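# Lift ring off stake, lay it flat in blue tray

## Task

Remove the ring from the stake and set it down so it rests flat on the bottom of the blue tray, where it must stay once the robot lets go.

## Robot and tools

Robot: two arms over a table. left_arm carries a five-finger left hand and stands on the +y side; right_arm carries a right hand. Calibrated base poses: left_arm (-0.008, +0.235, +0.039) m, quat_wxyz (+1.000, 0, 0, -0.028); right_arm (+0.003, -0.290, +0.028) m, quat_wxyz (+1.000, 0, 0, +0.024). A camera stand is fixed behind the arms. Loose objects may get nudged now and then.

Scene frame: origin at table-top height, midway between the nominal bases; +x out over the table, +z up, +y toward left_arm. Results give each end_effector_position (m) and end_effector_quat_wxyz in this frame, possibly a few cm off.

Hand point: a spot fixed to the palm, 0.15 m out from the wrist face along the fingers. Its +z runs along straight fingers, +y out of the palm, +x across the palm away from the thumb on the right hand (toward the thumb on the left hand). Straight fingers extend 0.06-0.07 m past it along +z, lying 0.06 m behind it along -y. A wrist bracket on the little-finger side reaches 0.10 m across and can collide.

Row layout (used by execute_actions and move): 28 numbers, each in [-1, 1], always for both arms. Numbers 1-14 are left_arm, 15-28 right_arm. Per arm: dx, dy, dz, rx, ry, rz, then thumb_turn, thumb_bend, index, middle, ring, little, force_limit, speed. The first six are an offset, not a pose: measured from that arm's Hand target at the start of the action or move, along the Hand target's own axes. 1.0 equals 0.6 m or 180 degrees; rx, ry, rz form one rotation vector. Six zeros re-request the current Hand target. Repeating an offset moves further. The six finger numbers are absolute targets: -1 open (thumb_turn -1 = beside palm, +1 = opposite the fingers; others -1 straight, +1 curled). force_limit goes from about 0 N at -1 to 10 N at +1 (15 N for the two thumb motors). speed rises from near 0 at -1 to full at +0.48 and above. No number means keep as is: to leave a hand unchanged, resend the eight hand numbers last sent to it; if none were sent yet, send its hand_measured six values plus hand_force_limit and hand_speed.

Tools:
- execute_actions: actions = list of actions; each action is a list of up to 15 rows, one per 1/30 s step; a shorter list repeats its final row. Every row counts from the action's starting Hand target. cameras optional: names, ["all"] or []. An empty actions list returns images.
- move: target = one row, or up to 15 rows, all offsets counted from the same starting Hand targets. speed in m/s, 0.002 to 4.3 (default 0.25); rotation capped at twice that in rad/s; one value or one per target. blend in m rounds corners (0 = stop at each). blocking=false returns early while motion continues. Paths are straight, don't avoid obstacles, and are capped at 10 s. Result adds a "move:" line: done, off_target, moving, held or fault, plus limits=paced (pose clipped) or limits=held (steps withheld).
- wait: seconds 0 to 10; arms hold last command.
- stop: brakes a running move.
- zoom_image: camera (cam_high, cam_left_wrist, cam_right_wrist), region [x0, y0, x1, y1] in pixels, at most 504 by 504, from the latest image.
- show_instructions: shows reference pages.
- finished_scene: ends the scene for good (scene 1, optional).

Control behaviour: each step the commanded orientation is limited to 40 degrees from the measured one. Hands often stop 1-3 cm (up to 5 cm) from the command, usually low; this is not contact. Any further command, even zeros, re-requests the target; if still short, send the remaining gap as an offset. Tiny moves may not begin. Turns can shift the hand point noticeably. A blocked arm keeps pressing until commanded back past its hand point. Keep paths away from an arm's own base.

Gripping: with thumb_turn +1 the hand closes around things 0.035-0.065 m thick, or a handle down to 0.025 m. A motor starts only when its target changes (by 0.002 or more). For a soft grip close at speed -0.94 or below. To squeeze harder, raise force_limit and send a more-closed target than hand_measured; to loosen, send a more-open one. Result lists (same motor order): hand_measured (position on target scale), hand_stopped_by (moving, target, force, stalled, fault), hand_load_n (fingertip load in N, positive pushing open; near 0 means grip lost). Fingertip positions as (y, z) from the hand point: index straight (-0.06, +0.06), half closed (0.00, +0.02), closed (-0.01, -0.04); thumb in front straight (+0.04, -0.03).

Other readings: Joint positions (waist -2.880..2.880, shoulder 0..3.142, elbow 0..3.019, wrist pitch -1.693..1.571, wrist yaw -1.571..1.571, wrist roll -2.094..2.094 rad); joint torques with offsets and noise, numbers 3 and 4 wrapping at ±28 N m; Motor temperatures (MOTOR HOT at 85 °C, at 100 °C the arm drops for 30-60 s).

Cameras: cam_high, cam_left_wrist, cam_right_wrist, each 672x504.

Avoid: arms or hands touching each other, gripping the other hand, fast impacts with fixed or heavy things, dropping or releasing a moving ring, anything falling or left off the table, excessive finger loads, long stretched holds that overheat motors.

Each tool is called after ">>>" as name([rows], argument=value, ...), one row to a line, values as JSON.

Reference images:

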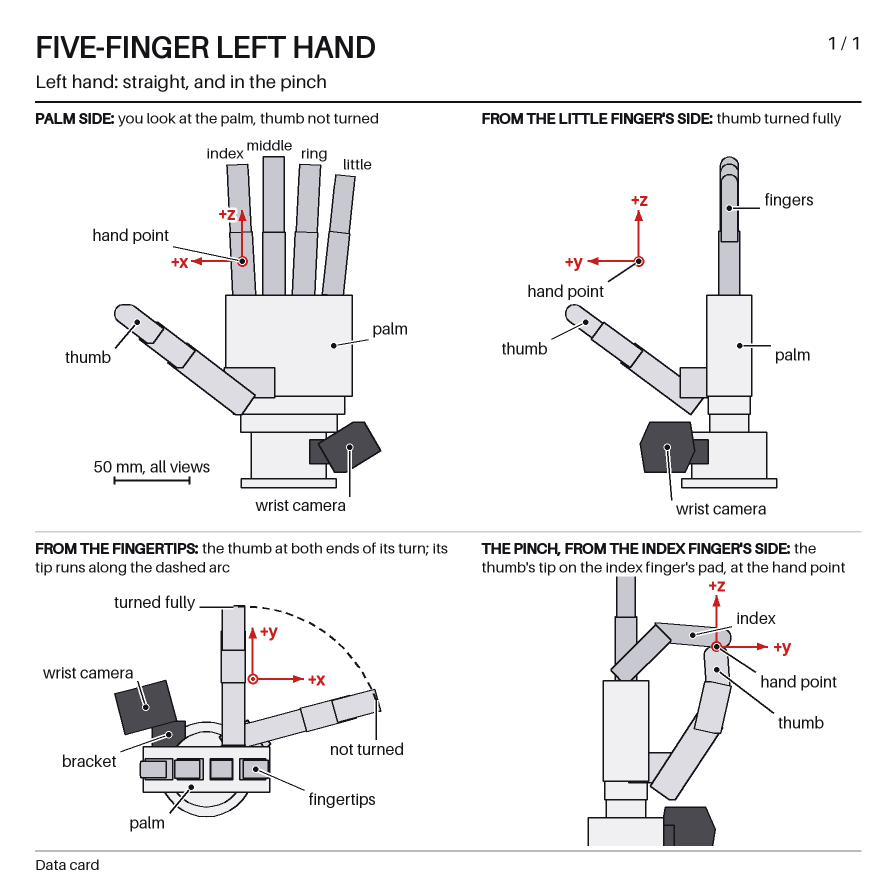

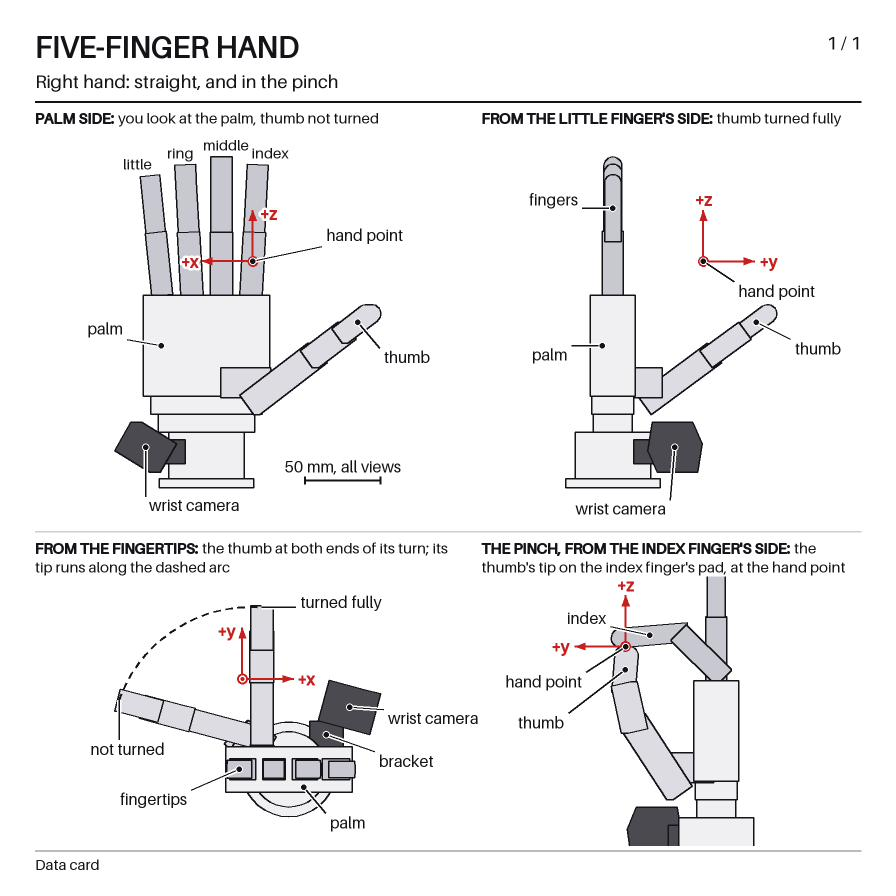

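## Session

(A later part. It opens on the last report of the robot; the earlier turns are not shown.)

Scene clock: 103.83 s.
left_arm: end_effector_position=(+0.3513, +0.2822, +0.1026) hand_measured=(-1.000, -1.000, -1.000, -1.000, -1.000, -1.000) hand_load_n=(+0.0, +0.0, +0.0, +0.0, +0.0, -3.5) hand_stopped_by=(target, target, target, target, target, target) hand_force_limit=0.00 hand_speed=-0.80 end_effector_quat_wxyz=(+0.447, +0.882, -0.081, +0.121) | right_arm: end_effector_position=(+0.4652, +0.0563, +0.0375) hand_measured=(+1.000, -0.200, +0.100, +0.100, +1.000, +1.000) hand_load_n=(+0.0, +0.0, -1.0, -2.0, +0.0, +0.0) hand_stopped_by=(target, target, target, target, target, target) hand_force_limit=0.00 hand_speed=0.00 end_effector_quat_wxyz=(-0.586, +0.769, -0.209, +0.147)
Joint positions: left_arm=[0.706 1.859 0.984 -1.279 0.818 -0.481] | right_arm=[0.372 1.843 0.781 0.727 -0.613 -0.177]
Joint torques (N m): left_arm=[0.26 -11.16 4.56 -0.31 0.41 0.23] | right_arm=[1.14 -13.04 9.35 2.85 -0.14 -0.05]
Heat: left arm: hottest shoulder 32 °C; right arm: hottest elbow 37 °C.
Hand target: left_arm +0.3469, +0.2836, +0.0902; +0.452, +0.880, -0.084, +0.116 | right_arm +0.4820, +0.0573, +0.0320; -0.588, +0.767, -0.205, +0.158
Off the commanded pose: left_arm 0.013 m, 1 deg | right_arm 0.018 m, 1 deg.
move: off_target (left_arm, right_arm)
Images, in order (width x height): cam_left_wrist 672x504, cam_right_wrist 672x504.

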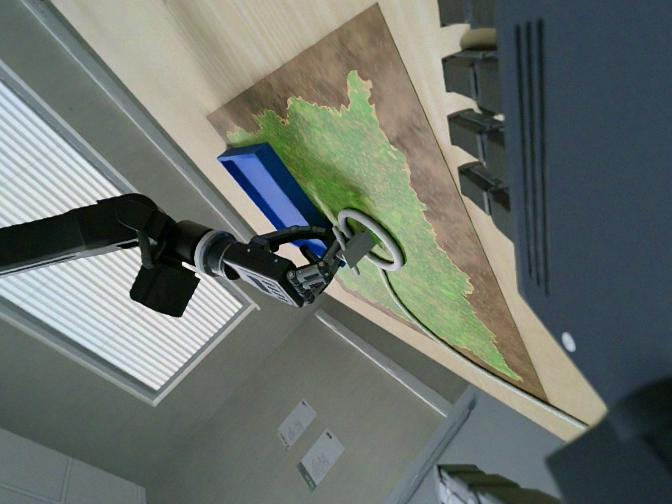

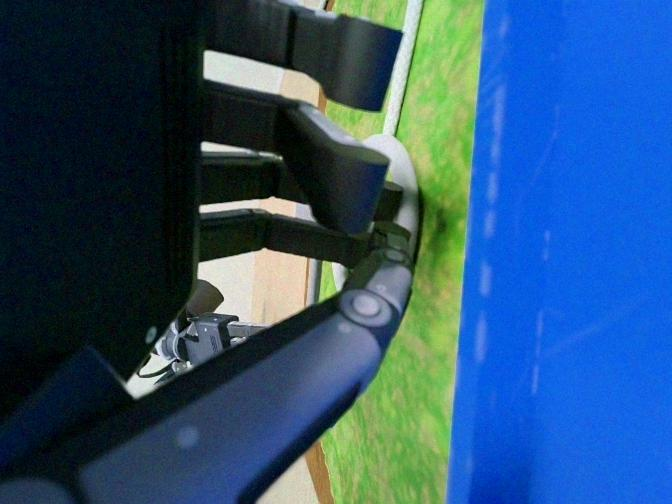

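>>> wait(seconds=0.1, cameras=["all"])

>>> zoom_image(camera="cam_high", region=[270, 130, 450, 265])

Scene clock: 105.00 s.
left_arm: end_effector_position=(+0.3512, +0.2822, +0.1026) hand_measured=(-1.000, -1.000, -1.000, -1.000, -1.000, -1.000) hand_load_n=(+0.0, +0.0, +0.0, +0.0, +0.0, -3.5) hand_stopped_by=(target, target, target, target, target, target) hand_force_limit=0.00 hand_speed=-0.80 end_effector_quat_wxyz=(+0.447, +0.882, -0.081, +0.121) | right_arm: end_effector_position=(+0.4652, +0.0563, +0.0375) hand_measured=(+1.000, -0.200, +0.100, +0.100, +1.000, +1.000) hand_load_n=(+0.0, +0.0, -0.5, -2.0, +0.5, +0.0) hand_stopped_by=(target, target, target, target, target, target) hand_force_limit=0.00 hand_speed=0.00 end_effector_quat_wxyz=(-0.586, +0.769, -0.209, +0.147)
Joint positions: left_arm=[0.706 1.859 0.984 -1.279 0.818 -0.48] | right_arm=[0.372 1.843 0.781 0.727 -0.613 -0.177]
Joint torques (N m): left_arm=[0.5 -11.16 4.57 -0.23 0.42 0.24] | right_arm=[0.38 -12.81 8.9 2.97 -0.19 -0.01]
Heat: left arm: hottest shoulder 32 °C; right arm: hottest elbow 37 °C.
Hand target: left_arm +0.3469, +0.2836, +0.0902; +0.452, +0.880, -0.084, +0.116 | right_arm +0.4820, +0.0573, +0.0320; -0.588, +0.767, -0.205, +0.158
Off the commanded pose: left_arm 0.013 m, 1 deg | right_arm 0.018 m, 1 deg.
wait: 0.10 s; at rest from the start

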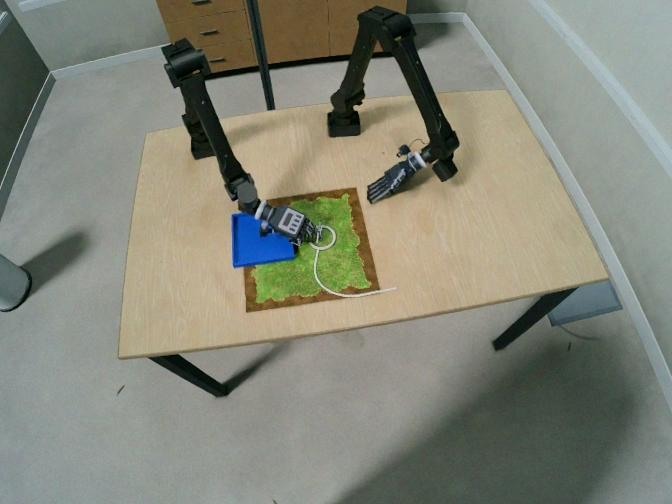

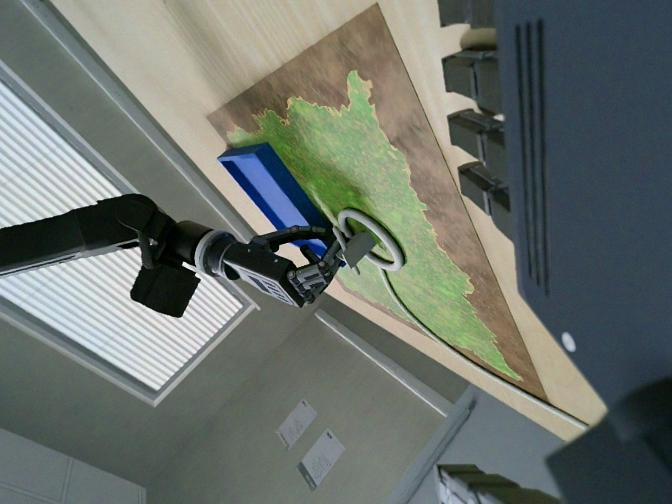

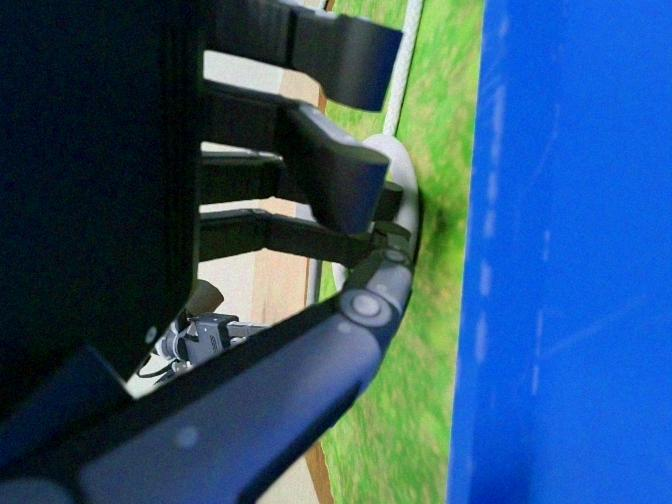

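Scaled by 2.800 from the camera's 672x504 image, which has a finer 960x720 frame.

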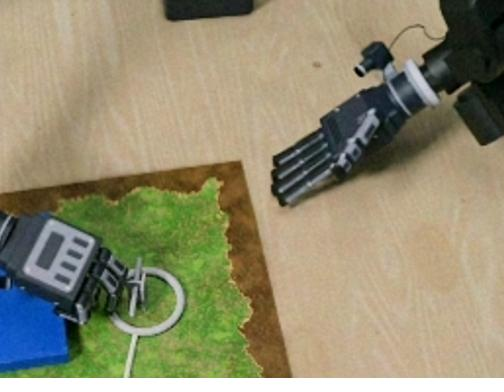

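>>> move(target=[0.0168,0.0451,-0.0329,0,0,0,-1,-1,-1,-1,-1,-1,0,-0.8,0,0,0,0,0,0,1,-0.2,0.1,0.1,1,1,0,0], speed=0.1, cameras=["cam_left_wrist"])

>>> zoom_image(camera="cam_left_wrist", region=[310, 190, 390, 260])

Scene clock: 106.67 s.
left_arm: end_effector_position=(+0.3450, +0.2784, +0.1213) hand_measured=(-1.000, -1.000, -1.000, -1.000, -1.000, -1.000) hand_load_n=(+0.0, +0.0, +0.0, +0.0, +0.0, +0.0) hand_stopped_by=(target, target, target, target, target, target) hand_force_limit=0.00 hand_speed=-0.80 end_effector_quat_wxyz=(+0.456, +0.879, -0.079, +0.110) | right_arm: end_effector_position=(+0.4652, +0.0563, +0.0375) hand_measured=(+1.000, -0.200, +0.100, +0.100, +1.000, +1.000) hand_load_n=(+0.0, +0.0, -0.5, -1.5, +0.0, +0.0) hand_stopped_by=(target, target, target, target, target, target) hand_force_limit=0.00 hand_speed=0.00 end_effector_quat_wxyz=(-0.586, +0.769, -0.209, +0.147)
Joint positions: left_arm=[0.706 1.823 0.984 -1.35 0.814 -0.469] | right_arm=[0.372 1.843 0.781 0.727 -0.613 -0.177]
Joint torques (N m): left_arm=[0.38 -13.8 5.9 -1.09 0.59 0.11] | right_arm=[-0.21 -12.63 8.99 2.92 -0.15 -0.09]
Heat: left arm: hottest shoulder 32 °C; right arm: hottest elbow 37 °C.
Hand target: left_arm +0.3471, +0.2836, +0.1252; +0.452, +0.880, -0.084, +0.116 | right_arm +0.4820, +0.0573, +0.0320; -0.588, +0.767, -0.205, +0.158
Off the commanded pose: left_arm 0.007 m, 1 deg | right_arm 0.018 m, 1 deg.
move: off_target (right_arm)
Images, in order (width x height): cam_left_wrist 672x504.

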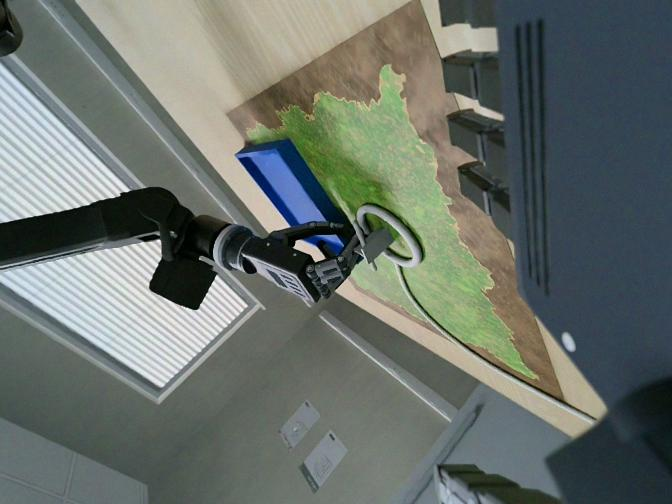

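Scaled by 6.300 from the camera's 672x504 image, which has a finer 960x720 frame.

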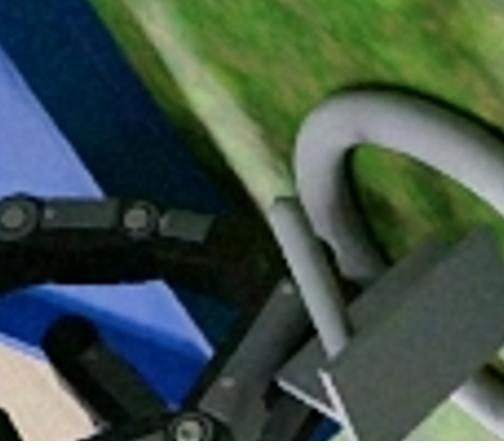

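>>> move(target=[0,0,0,0,0,0,-1,-1,-1,-1,-1,-1,0,-0.8,0,0.0225,0.006,0,0,0,1,-0.2,0.1,0.1,1,1,0,0], speed=0.05, cameras=["cam_left_wrist","cam_right_wrist"])

>>> zoom_image(camera="cam_left_wrist", region=[310, 190, 390, 260])

>>> zoom_image(camera="cam_right_wrist", region=[300, 80, 520, 320])

Scene clock: 108.13 s.
left_arm: end_effector_position=(+0.3449, +0.2784, +0.1213) hand_measured=(-1.000, -1.000, -1.000, -1.000, -1.000, -1.000) hand_load_n=(+0.0, +0.0, +0.0, +0.0, +0.0, +0.0) hand_stopped_by=(target, target, target, target, target, target) hand_force_limit=0.00 hand_speed=-0.80 end_effector_quat_wxyz=(+0.456, +0.879, -0.079, +0.110) | right_arm: end_effector_position=(+0.4669, +0.0571, +0.0367) hand_measured=(+1.000, -0.200, +0.100, +0.100, +1.000, +1.000) hand_load_n=(+0.0, +0.0, -6.0, -2.5, +0.0, +0.0) hand_stopped_by=(target, target, target, target, target, target) hand_force_limit=0.00 hand_speed=0.00 end_effector_quat_wxyz=(-0.595, +0.764, -0.200, +0.150)
Joint positions: left_arm=[0.706 1.823 0.984 -1.35 0.814 -0.468] | right_arm=[0.368 1.86 0.781 0.769 -0.629 -0.177]
Joint torques (N m): left_arm=[0.03 -13.74 5.97 -1.07 0.59 0.11] | right_arm=[0.91 -11.63 8.66 2.45 0.56 -0.13]
Heat: left arm: hottest shoulder 33 °C; right arm: hottest elbow 37 °C.
Hand target: left_arm +0.3471, +0.2836, +0.1252; +0.452, +0.880, -0.084, +0.116 | right_arm +0.4820, +0.0572, +0.0182; -0.588, +0.766, -0.205, +0.158
Off the commanded pose: left_arm 0.007 m, 1 deg | right_arm 0.024 m, 1 deg.
move: off_target (right_arm)
Images, in order (width x height): cam_left_wrist 672x504, cam_right_wrist 672x504.

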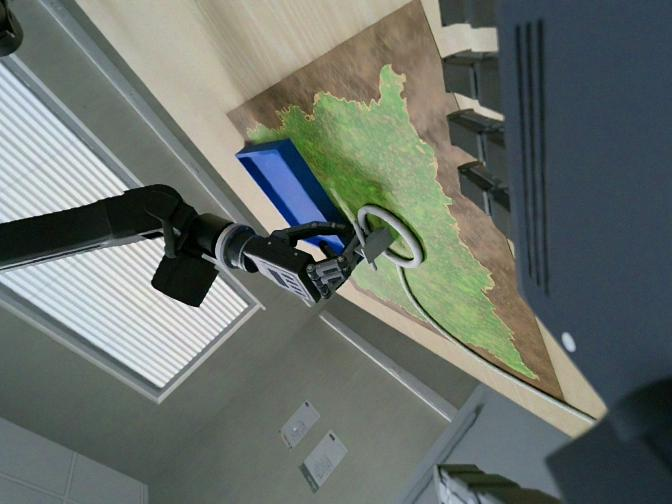

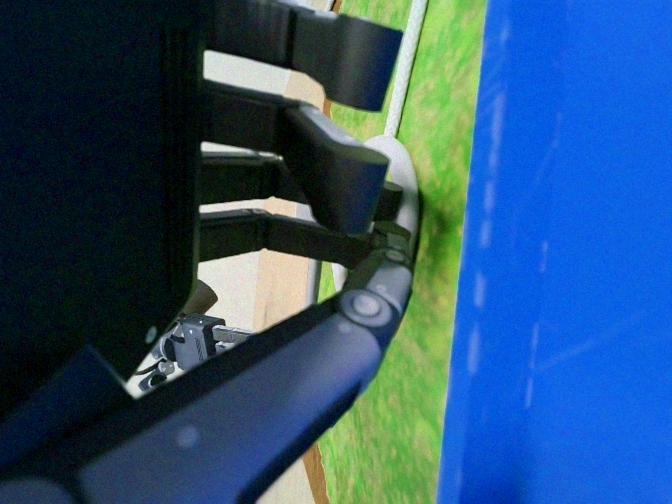

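Scaled by 6.300 from the camera's 672x504 image, which has a finer 960x720 frame.

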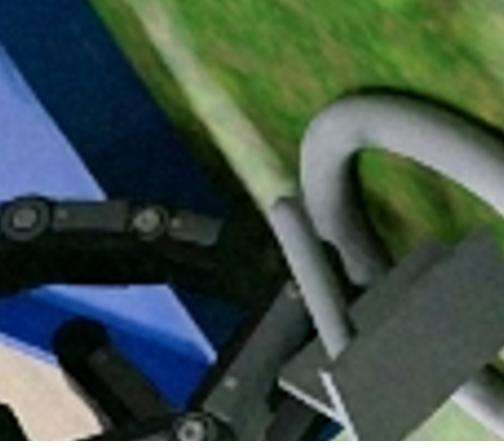

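Scaled by 2.100 from the camera's 672x504 image, which has a finer 960x720 frame.

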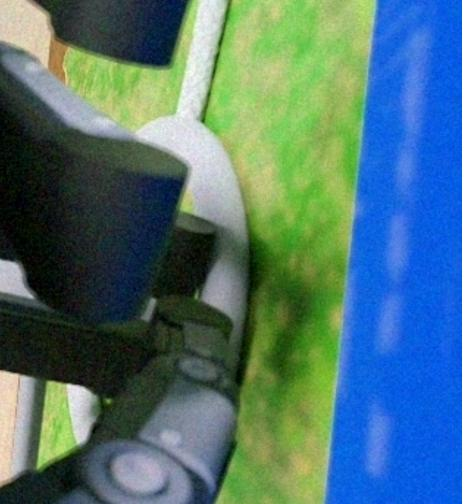

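>>> move([
  [0,0,0,0,0,0,-1,-1,-1,-1,-1,-1,0,-0.8,0,-0.0724,-0.0193,0,0,0,1,-0.2,0.1,0.1,1,1,0,0],
  [0,0,0,0,0,0,-1,-1,-1,-1,-1,-1,0,-0.8,0.0172,-0.0651,-0.0274,0,-0.118,-0.0315,1,-0.2,0.1,0.1,1,1,0,0],
], speed=0.1, cameras=["cam_left_wrist","cam_right_wrist"])

>>> zoom_image(camera="cam_left_wrist", region=[290, 180, 430, 285])

>>> zoom_image(camera="cam_right_wrist", region=[300, 80, 520, 320])

Scene clock: 119.80 s.
left_arm: end_effector_position=(+0.3449, +0.2784, +0.1213) hand_measured=(-1.000, -1.000, -1.000, -1.000, -1.000, -1.000) hand_load_n=(+0.0, +0.0, +0.5, +0.0, +0.0, +0.0) hand_stopped_by=(target, target, target, target, target, target) hand_force_limit=0.00 hand_speed=-0.80 end_effector_quat_wxyz=(+0.456, +0.879, -0.079, +0.110) | right_arm: end_effector_position=(+0.4696, +0.0485, +0.0609) hand_measured=(+1.000, -0.200, +0.100, +0.100, +1.000, +1.000) hand_load_n=(+0.0, +0.0, +0.0, +0.0, +0.0, +0.0) hand_stopped_by=(target, target, target, target, target, target) hand_force_limit=0.00 hand_speed=0.00 end_effector_quat_wxyz=(-0.607, +0.792, -0.058, +0.035)
Joint positions: left_arm=[0.706 1.823 0.984 -1.35 0.814 -0.468] | right_arm=[0.284 1.864 0.985 0.333 -1.044 -0.466]
Joint torques (N m): left_arm=[0.32 -13.74 6 -1.16 0.58 0.13] | right_arm=[-0.15 -16.09 10.97 1.32 -0.66 -0.05]
Heat: left arm: hottest shoulder 33 °C; right arm: hottest elbow 37 °C.
Hand target: left_arm +0.3471, +0.2836, +0.1252; +0.452, +0.880, -0.084, +0.116 | right_arm +0.4881, +0.0471, +0.0601; -0.607, +0.792, -0.056, +0.042
Off the commanded pose: left_arm 0.007 m, 1 deg | right_arm 0.019 m, 1 deg.
move: off_target (right_arm)
Images, in order (width x height): cam_left_wrist 672x504, cam_right_wrist 672x504.

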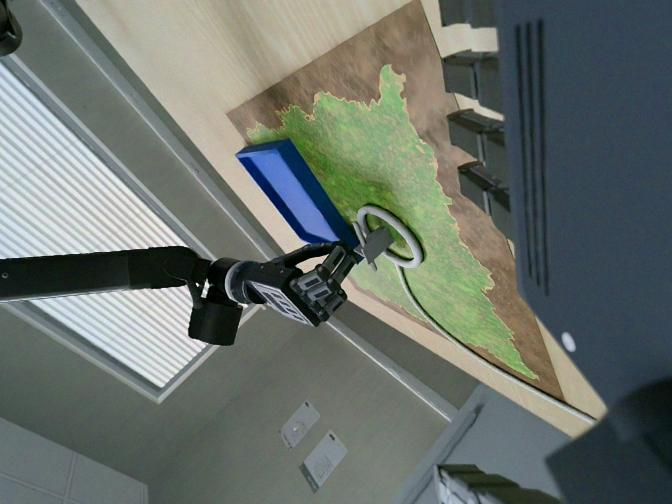

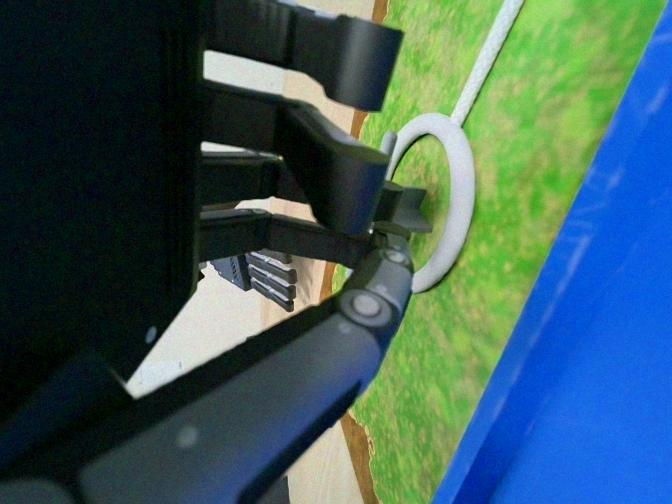

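Scaled by 3.600 from the camera's 672x504 image, which has a finer 960x720 frame.

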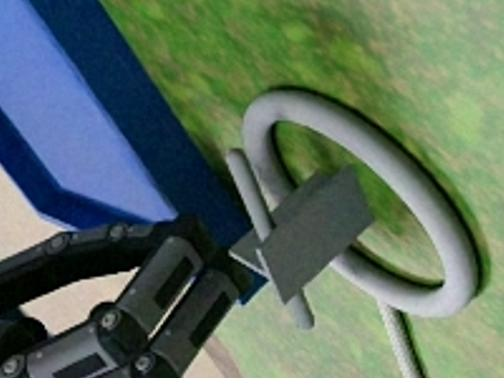

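Scaled by 2.100 from the camera's 672x504 image, which has a finer 960x720 frame.

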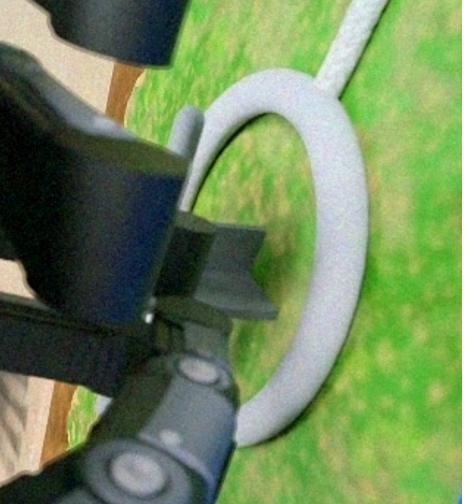

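>>> move(target=[0,0,0,0,0,0,-1,-1,-1,-1,-1,-1,0,-0.8,0,0.0322,0.0087,0,0,0,1,-0.2,0.1,0.1,1,1,0,0], speed=0.08, cameras=["cam_left_wrist","cam_right_wrist"])

>>> zoom_image(camera="cam_left_wrist", region=[290, 180, 430, 285])

>>> zoom_image(camera="cam_right_wrist", region=[300, 80, 520, 320])

Scene clock: 123.97 s.
left_arm: end_effector_position=(+0.3449, +0.2784, +0.1213) hand_measured=(-1.000, -1.000, -1.000, -1.000, -1.000, -1.000) hand_load_n=(+0.0, +0.0, +0.0, +0.0, +0.0, +0.0) hand_stopped_by=(target, target, target, target, target, target) hand_force_limit=0.00 hand_speed=-0.80 end_effector_quat_wxyz=(+0.456, +0.879, -0.079, +0.110) | right_arm: end_effector_position=(+0.4664, +0.0475, +0.0392) hand_measured=(+1.000, -0.200, +0.100, +0.100, +1.000, +1.000) hand_load_n=(+0.0, +0.0, +0.0, +0.0, +0.0, +0.0) hand_stopped_by=(target, target, target, target, target, target) hand_force_limit=0.00 hand_speed=0.00 end_effector_quat_wxyz=(-0.602, +0.795, -0.065, +0.023)
Joint positions: left_arm=[0.706 1.823 0.984 -1.35 0.814 -0.468] | right_arm=[0.284 1.907 0.985 0.344 -1.046 -0.47]
Joint torques (N m): left_arm=[0.26 -13.98 6.02 -1.14 0.6 0.13] | right_arm=[0.5 -15.91 10.03 2.62 -0.61 -0.07]
Heat: left arm: hottest shoulder 33 °C; right arm: hottest elbow 38 °C.
Hand target: left_arm +0.3471, +0.2836, +0.1252; +0.452, +0.880, -0.084, +0.116 | right_arm +0.4881, +0.0472, +0.0402; -0.607, +0.792, -0.055, +0.042
Off the commanded pose: left_arm 0.007 m, 1 deg | right_arm 0.022 m, 3 deg.
move: off_target (right_arm)
Images, in order (width x height): cam_left_wrist 672x504, cam_right_wrist 672x504.

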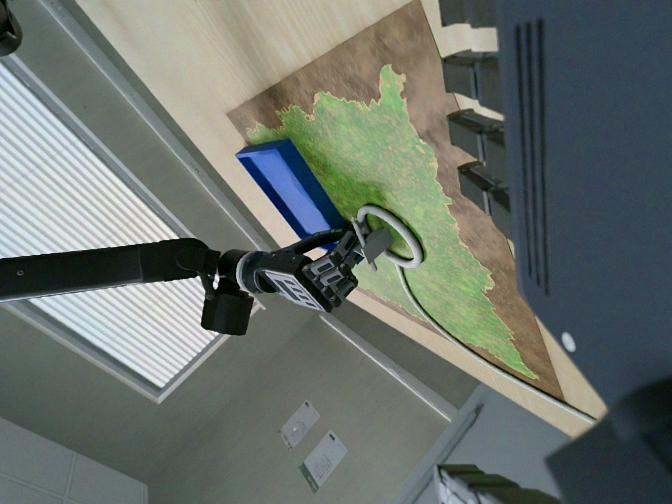

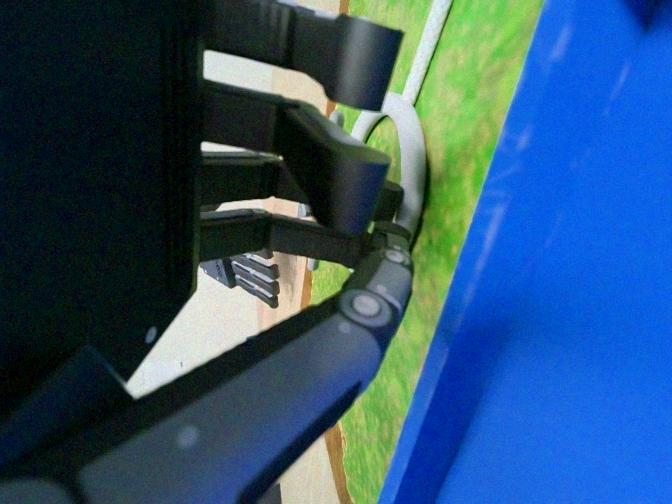

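Scaled by 3.600 from the camera's 672x504 image, which has a finer 960x720 frame.

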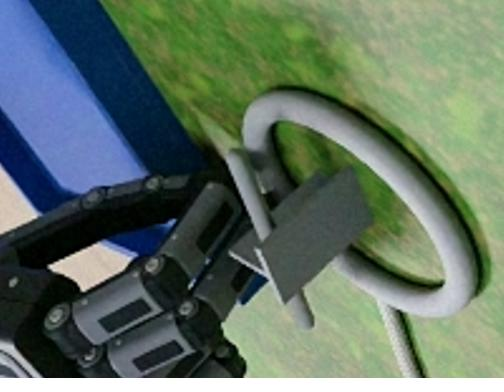

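Scaled by 2.100 from the camera's 672x504 image, which has a finer 960x720 frame.

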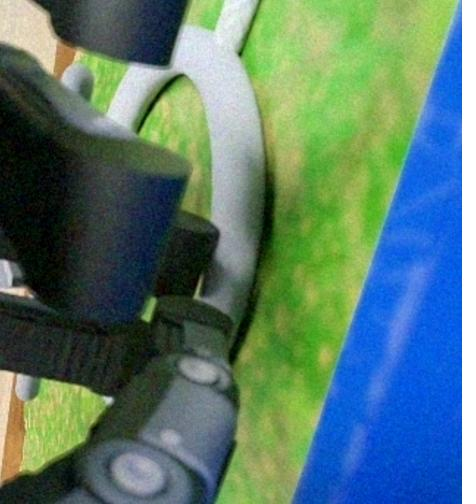

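>>> move(target=[0,0,0,0,0,0,-1,-1,-1,-1,-1,-1,0,-0.8,0.0068,0.0195,-0.0078,0,0,0,1,-0.2,0.1,0.1,1,1,0,0], speed=0.08, cameras=["cam_left_wrist","cam_right_wrist"])

>>> zoom_image(camera="cam_left_wrist", region=[320, 190, 400, 260])

>>> zoom_image(camera="cam_right_wrist", region=[300, 80, 520, 320])

Scene clock: 130.73 s.
left_arm: end_effector_position=(+0.3449, +0.2784, +0.1213) hand_measured=(-1.000, -1.000, -1.000, -1.000, -1.000, -1.000) hand_load_n=(+0.0, +0.0, +0.0, +0.0, +0.0, +0.0) hand_stopped_by=(target, target, target, target, target, target) hand_force_limit=0.00 hand_speed=-0.80 end_effector_quat_wxyz=(+0.456, +0.879, -0.079, +0.110) | right_arm: end_effector_position=(+0.4690, +0.0431, +0.0378) hand_measured=(+1.000, -0.200, +0.100, +0.100, +1.000, +1.000) hand_load_n=(+0.0, +0.5, +0.0, +0.0, +0.0, +0.0) hand_stopped_by=(target, target, target, target, target, target) hand_force_limit=0.00 hand_speed=0.00 end_effector_quat_wxyz=(-0.606, +0.793, -0.060, +0.024)
Joint positions: left_arm=[0.706 1.823 0.984 -1.35 0.814 -0.468] | right_arm=[0.272 1.916 0.987 0.353 -1.065 -0.48]
Joint torques (N m): left_arm=[0.32 -13.8 6.01 -1.13 0.6 0.12] | right_arm=[-0.32 -15.09 9.87 2.59 -0.34 -0.14]
Heat: left arm: hottest shoulder 33 °C; right arm: hottest elbow 38 °C.
Hand target: left_arm +0.3471, +0.2836, +0.1252; +0.452, +0.880, -0.084, +0.116 | right_arm +0.4909, +0.0392, +0.0300; -0.607, +0.792, -0.055, +0.042
Off the commanded pose: left_arm 0.007 m, 1 deg | right_arm 0.024 m, 2 deg.
move: off_target (right_arm)
Images, in order (width x height): cam_left_wrist 672x504, cam_right_wrist 672x504.

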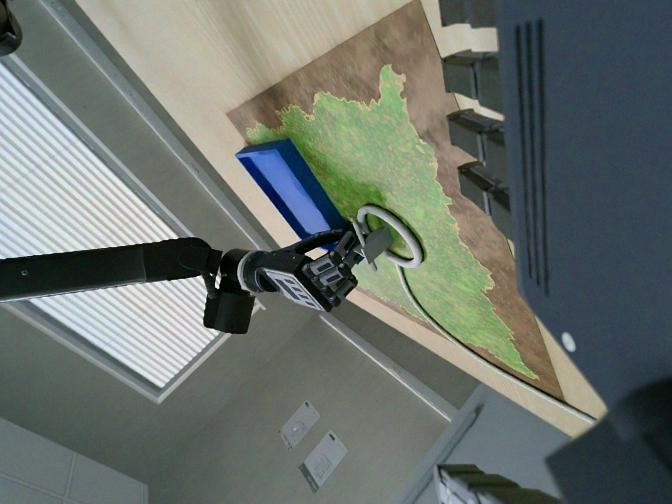

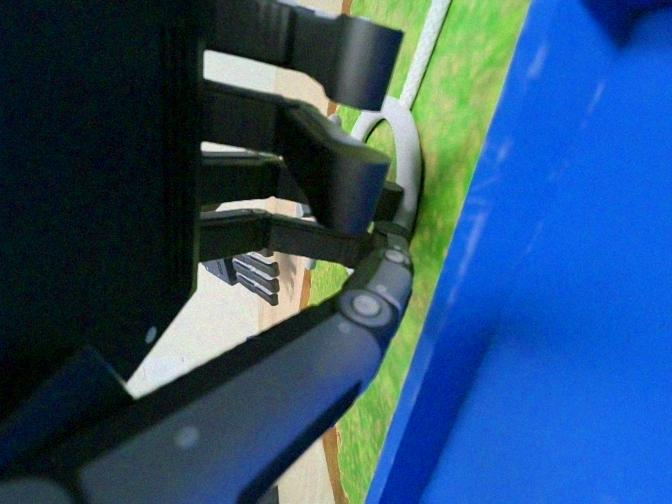

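Scaled by 6.300 from the camera's 672x504 image, which has a finer 960x720 frame.

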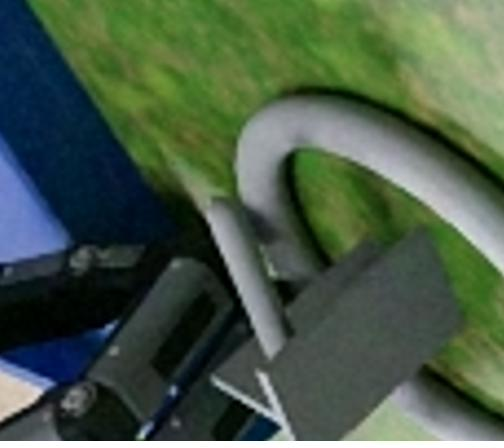

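Scaled by 2.100 from the camera's 672x504 image, which has a finer 960x720 frame.

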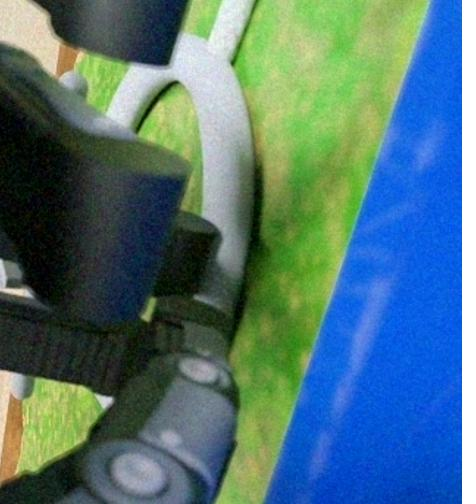

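>>> move([
  [0,0,0,0,0,0,-1,-1,-1,-1,-1,-1,0,-0.8,0.0028,-0.0013,-0.0208,0,0,0,1,-0.2,0.1,0.1,1,1,0,0],
  [0,0,0,0,0,0,-1,-1,-1,-1,-1,-1,0,-0.8,0.0028,0.0245,-0.014,0,0,0,1,-0.2,0.1,0.1,1,1,0,0],
], speed=0.05, cameras=["cam_left_wrist","cam_right_wrist"])

>>> zoom_image(camera="cam_left_wrist", region=[320, 190, 400, 260])

>>> zoom_image(camera="cam_right_wrist", region=[300, 80, 520, 320])

Scene clock: 133.60 s.
left_arm: end_effector_position=(+0.3449, +0.2784, +0.1213) hand_measured=(-1.000, -1.000, -1.000, -1.000, -1.000, -1.000) hand_load_n=(+0.0, +0.0, +0.0, +0.0, +0.0, +0.0) hand_stopped_by=(target, target, target, target, target, target) hand_force_limit=0.00 hand_speed=-0.80 end_effector_quat_wxyz=(+0.456, +0.879, -0.079, +0.110) | right_arm: end_effector_position=(+0.4765, +0.0322, +0.0370) hand_measured=(+1.000, -0.200, +0.100, +0.100, +1.000, +1.000) hand_load_n=(+0.0, -2.0, +0.0, +0.0, +0.0, +0.0) hand_stopped_by=(target, target, target, target, target, target) hand_force_limit=0.00 hand_speed=0.00 end_effector_quat_wxyz=(-0.611, +0.789, -0.052, +0.035)
Joint positions: left_arm=[0.706 1.823 0.984 -1.35 0.814 -0.468] | right_arm=[0.247 1.922 0.987 0.365 -1.086 -0.506]
Joint torques (N m): left_arm=[0.32 -13.68 6.01 -1.11 0.6 0.12] | right_arm=[0.62 -13.16 9.17 2.36 -0.27 -0.11]
Heat: left arm: hottest shoulder 33 °C; right arm: hottest elbow 38 °C.
Hand target: left_arm +0.3471, +0.2836, +0.1252; +0.452, +0.880, -0.084, +0.116 | right_arm +0.4911, +0.0270, +0.0179; -0.607, +0.792, -0.056, +0.042
Off the commanded pose: left_arm 0.007 m, 1 deg | right_arm 0.024 m, 1 deg.
move: off_target (right_arm)
Images, in order (width x height): cam_left_wrist 672x504, cam_right_wrist 672x504.

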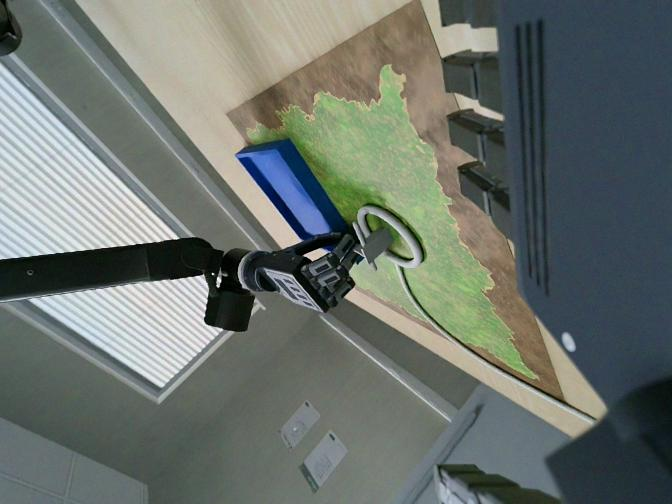

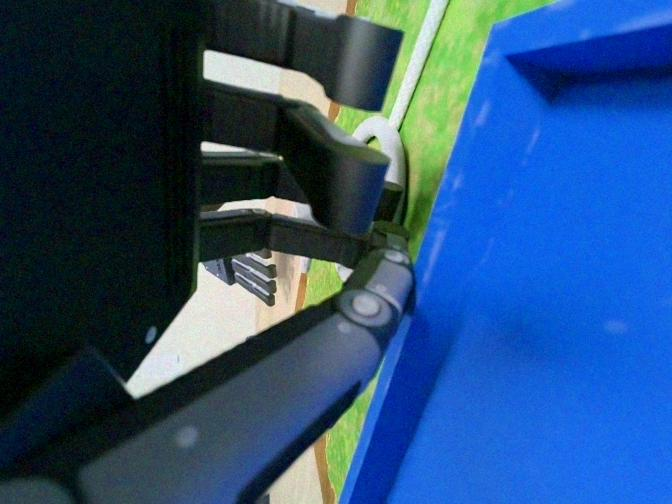

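Scaled by 6.300 from the camera's 672x504 image, which has a finer 960x720 frame.

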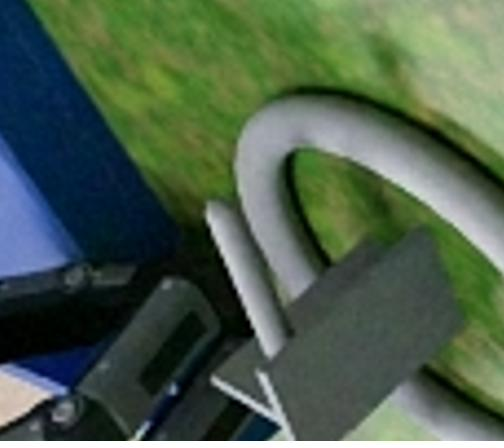

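Scaled by 2.100 from the camera's 672x504 image, which has a finer 960x720 frame.

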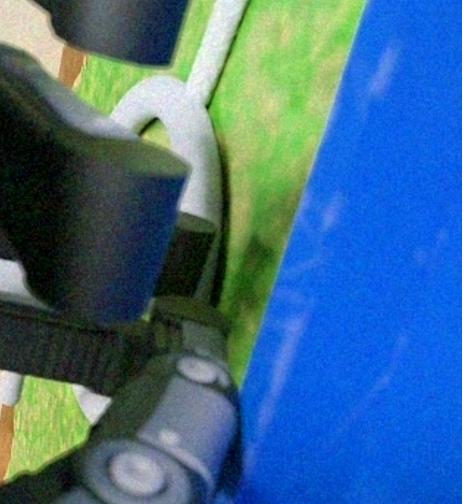

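>>> zoom_image(camera="cam_left_wrist", region=[240, 180, 380, 320])

>>> zoom_image(camera="cam_right_wrist", region=[300, 200, 504, 404])

Scaled by 3.600 from the camera's 672x504 image, which has a finer 960x720 frame.

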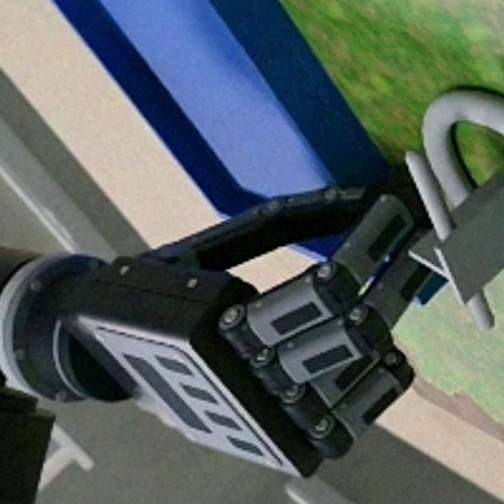

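Scaled by 2.471 from the camera's 672x504 image, which has a finer 960x720 frame.

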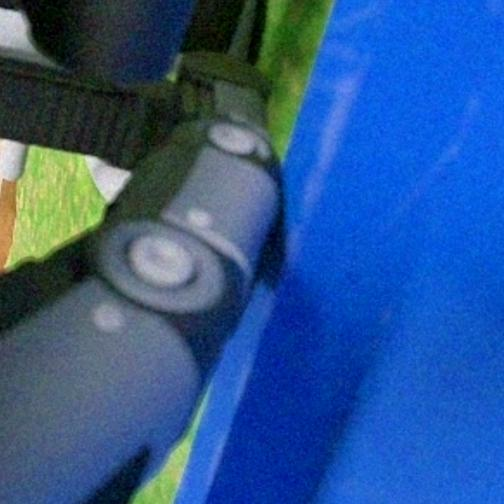

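>>> move([
  [0,0,0,0,0,0,-1,-1,-1,-1,-1,-1,0,-0.8,0,-0.1449,-0.0391,0,0,0,1,-0.2,0.1,0.1,1,1,0,0],
  [0,0,0,0,0,0,-1,-1,-1,-1,-1,-1,0,-0.8,0.128,-0.1183,-0.1827,0,0,0,-1,-1,-1,-1,-1,-1,0,0],
], speed=0.2, cameras=["all"])

>>> zoom_image(camera="cam_left_wrist", region=[310, 180, 450, 285])

>>> zoom_image(camera="cam_right_wrist", region=[280, 160, 420, 300])

Scene clock: 141.63 s.
left_arm: end_effector_position=(+0.3449, +0.2784, +0.1213) hand_measured=(-1.000, -1.000, -1.000, -1.000, -1.000, -1.000) hand_load_n=(-0.5, -0.5, +0.0, +0.0, +0.0, +0.0) hand_stopped_by=(target, target, target, target, target, target) hand_force_limit=0.00 hand_speed=-0.80 end_effector_quat_wxyz=(+0.456, +0.879, -0.079, +0.110) | right_arm: end_effector_position=(+0.5386, -0.0711, +0.1132) hand_measured=(-1.000, -1.000, -1.000, -1.000, -1.000, -1.000) hand_load_n=(-0.5, +0.0, -0.5, +0.0, +0.0, +0.0) hand_stopped_by=(target, target, target, target, target, target) hand_force_limit=0.00 hand_speed=0.00 end_effector_quat_wxyz=(-0.607, +0.792, -0.063, +0.037)
Joint positions: left_arm=[0.706 1.823 0.984 -1.35 0.814 -0.468] | right_arm=[0.033 1.847 1.215 -0.258 -1.227 -0.842]
Joint torques (N m): left_arm=[0.38 -13.74 6.01 -1.1 0.59 0.12] | right_arm=[1.26 -16.67 12.67 1.1 -0.92 -0.04]
Heat: left arm: hottest shoulder 33 °C; right arm: hottest elbow 38 °C.
Hand target: left_arm +0.3471, +0.2836, +0.1252; +0.452, +0.880, -0.084, +0.116 | right_arm +0.5550, -0.0702, +0.1149; -0.607, +0.792, -0.055, +0.042
Off the commanded pose: left_arm 0.007 m, 1 deg | right_arm 0.016 m, 1 deg.
move: off_target (right_arm); target 2's new numbers were sent with right_arm's hand 0.017 m and 1 deg from that target

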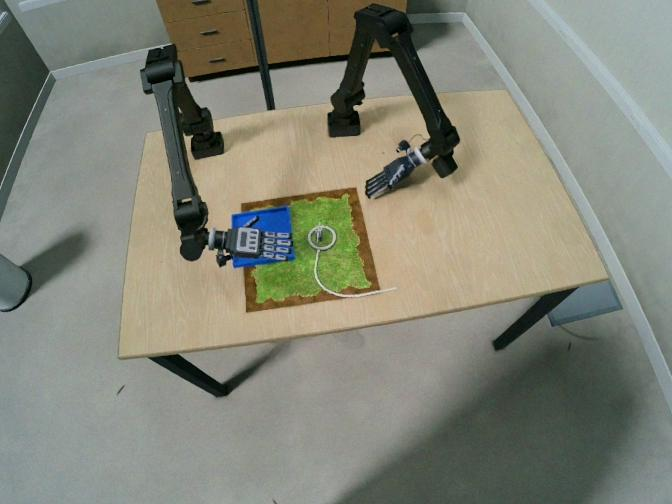

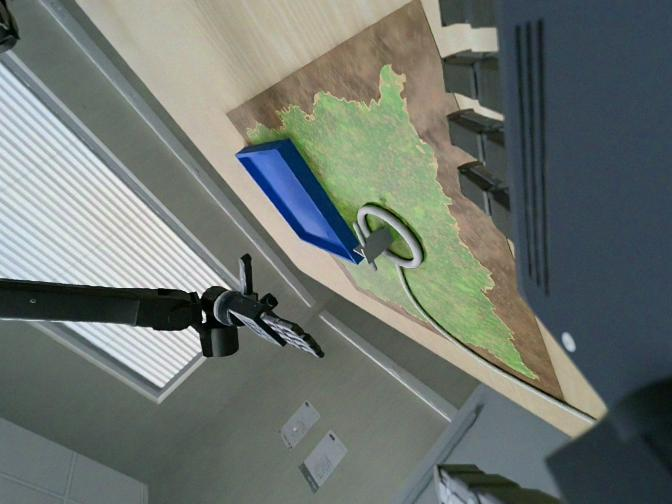

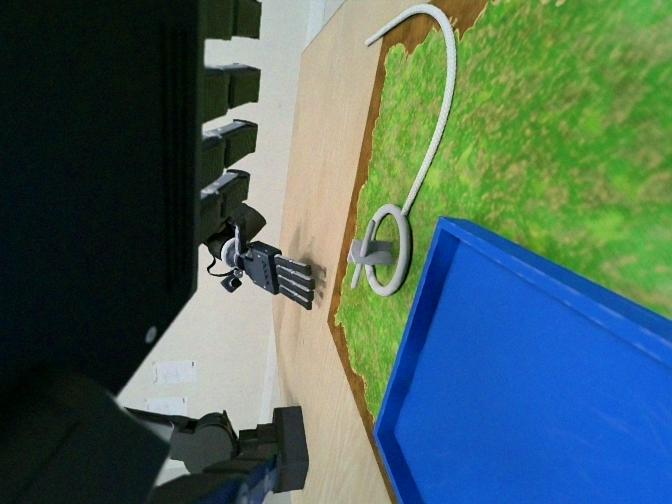

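Scaled by 3.600 from the camera's 672x504 image, which has a finer 960x720 frame.

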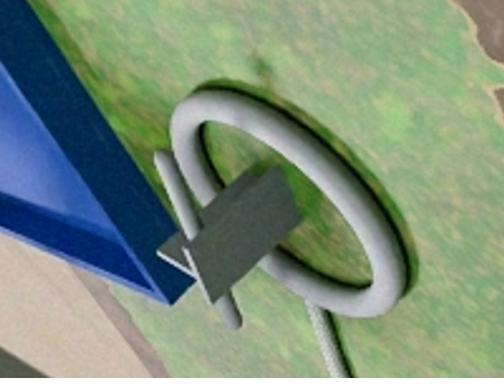

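Scaled by 3.600 from the camera's 672x504 image, which has a finer 960x720 frame.

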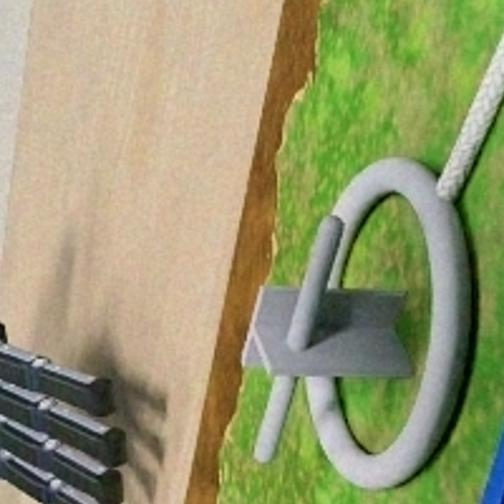

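>>> move([
  [0.0974,0.1128,-0.0767,0,0,0,1,-0.2,0.1,0.1,1,1,0,0,0,0,0,0,0,0,-1,-1,-1,-1,-1,-1,0,0],
  [0.1635,0.1248,-0.0273,0.1018,0.1325,0.8499,1,-0.2,0.1,0.1,1,1,0,0,0,0,0,0,0,0,-1,-1,-1,-1,-1,-1,0,0],
  [0.1626,0.053,0.2275,0.1018,0.1325,0.8499,1,-0.2,0.1,0.1,1,1,0,0,0,0,0,0,0,0,-1,-1,-1,-1,-1,-1,0,0],
], speed=0.3, blend=[0.03,0.03,0], cameras=["all"])

Scene clock: 154.30 s.
left_arm: end_effector_position=(+0.4536, +0.1541, +0.0996) hand_measured=(+1.000, -0.200, +0.100, +0.100, +1.000, +1.000) hand_load_n=(+0.0, +0.5, +0.0, +0.0, +0.0, +0.0) hand_stopped_by=(target, target, target, target, target, target) hand_force_limit=0.00 hand_speed=0.00 end_effector_quat_wxyz=(+0.108, -0.138, +0.781, -0.600) | right_arm: end_effector_position=(+0.5386, -0.0711, +0.1132) hand_measured=(-1.000, -1.000, -1.000, -1.000, -1.000, -1.000) hand_load_n=(-0.5, +0.0, +0.0, +0.0, +0.0, +0.0) hand_stopped_by=(target, target, target, target, target, target) hand_force_limit=0.00 hand_speed=0.00 end_effector_quat_wxyz=(-0.607, +0.792, -0.063, +0.037)
Joint positions: left_arm=[0.266 1.681 0.913 -0.309 1.274 1.061] | right_arm=[0.033 1.847 1.215 -0.258 -1.227 -0.842]
Joint torques (N m): left_arm=[-0.73 -14.86 5.85 1.61 0.84 -0.1] | right_arm=[1.49 -16.44 12.42 0.98 -0.92 -0.05]
Heat: left arm: hottest shoulder 33 °C; right arm: hottest elbow 40 °C.
Hand target: left_arm +0.4502, +0.1498, +0.1002; +0.106, -0.138, +0.781, -0.600 | right_arm +0.5550, -0.0702, +0.1149; -0.607, +0.792, -0.055, +0.042
Off the commanded pose: left_arm 0.006 m, 0 deg | right_arm 0.016 m, 1 deg.
move: off_target (right_arm)

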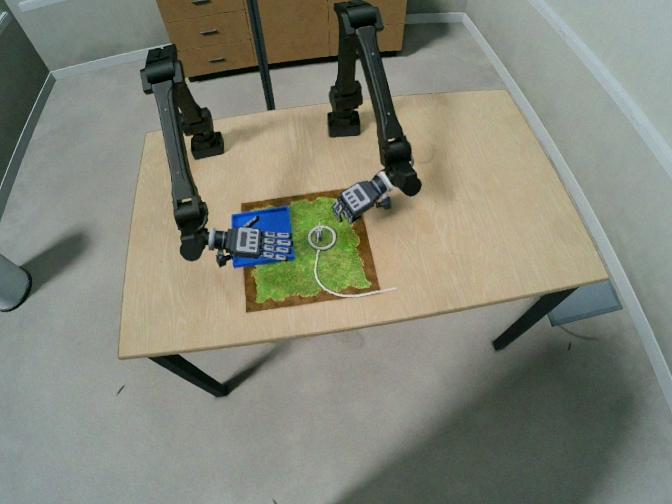

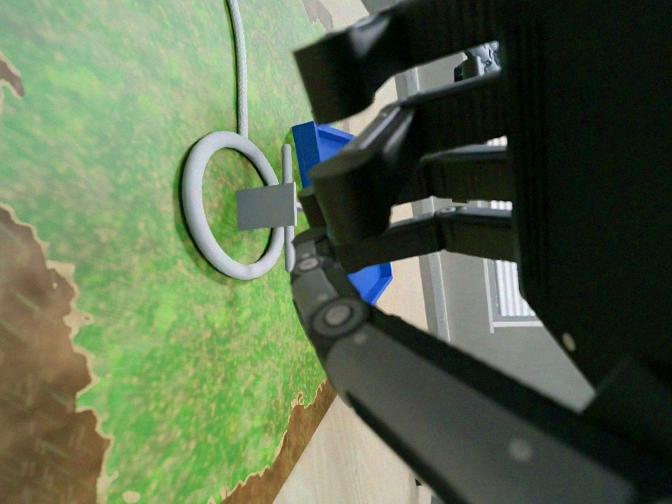

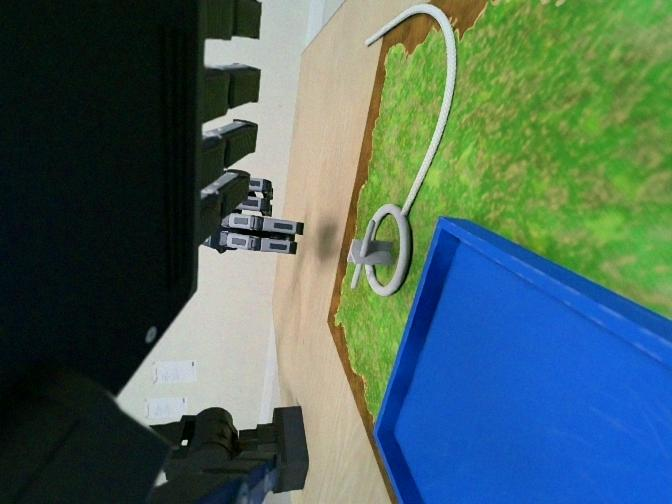

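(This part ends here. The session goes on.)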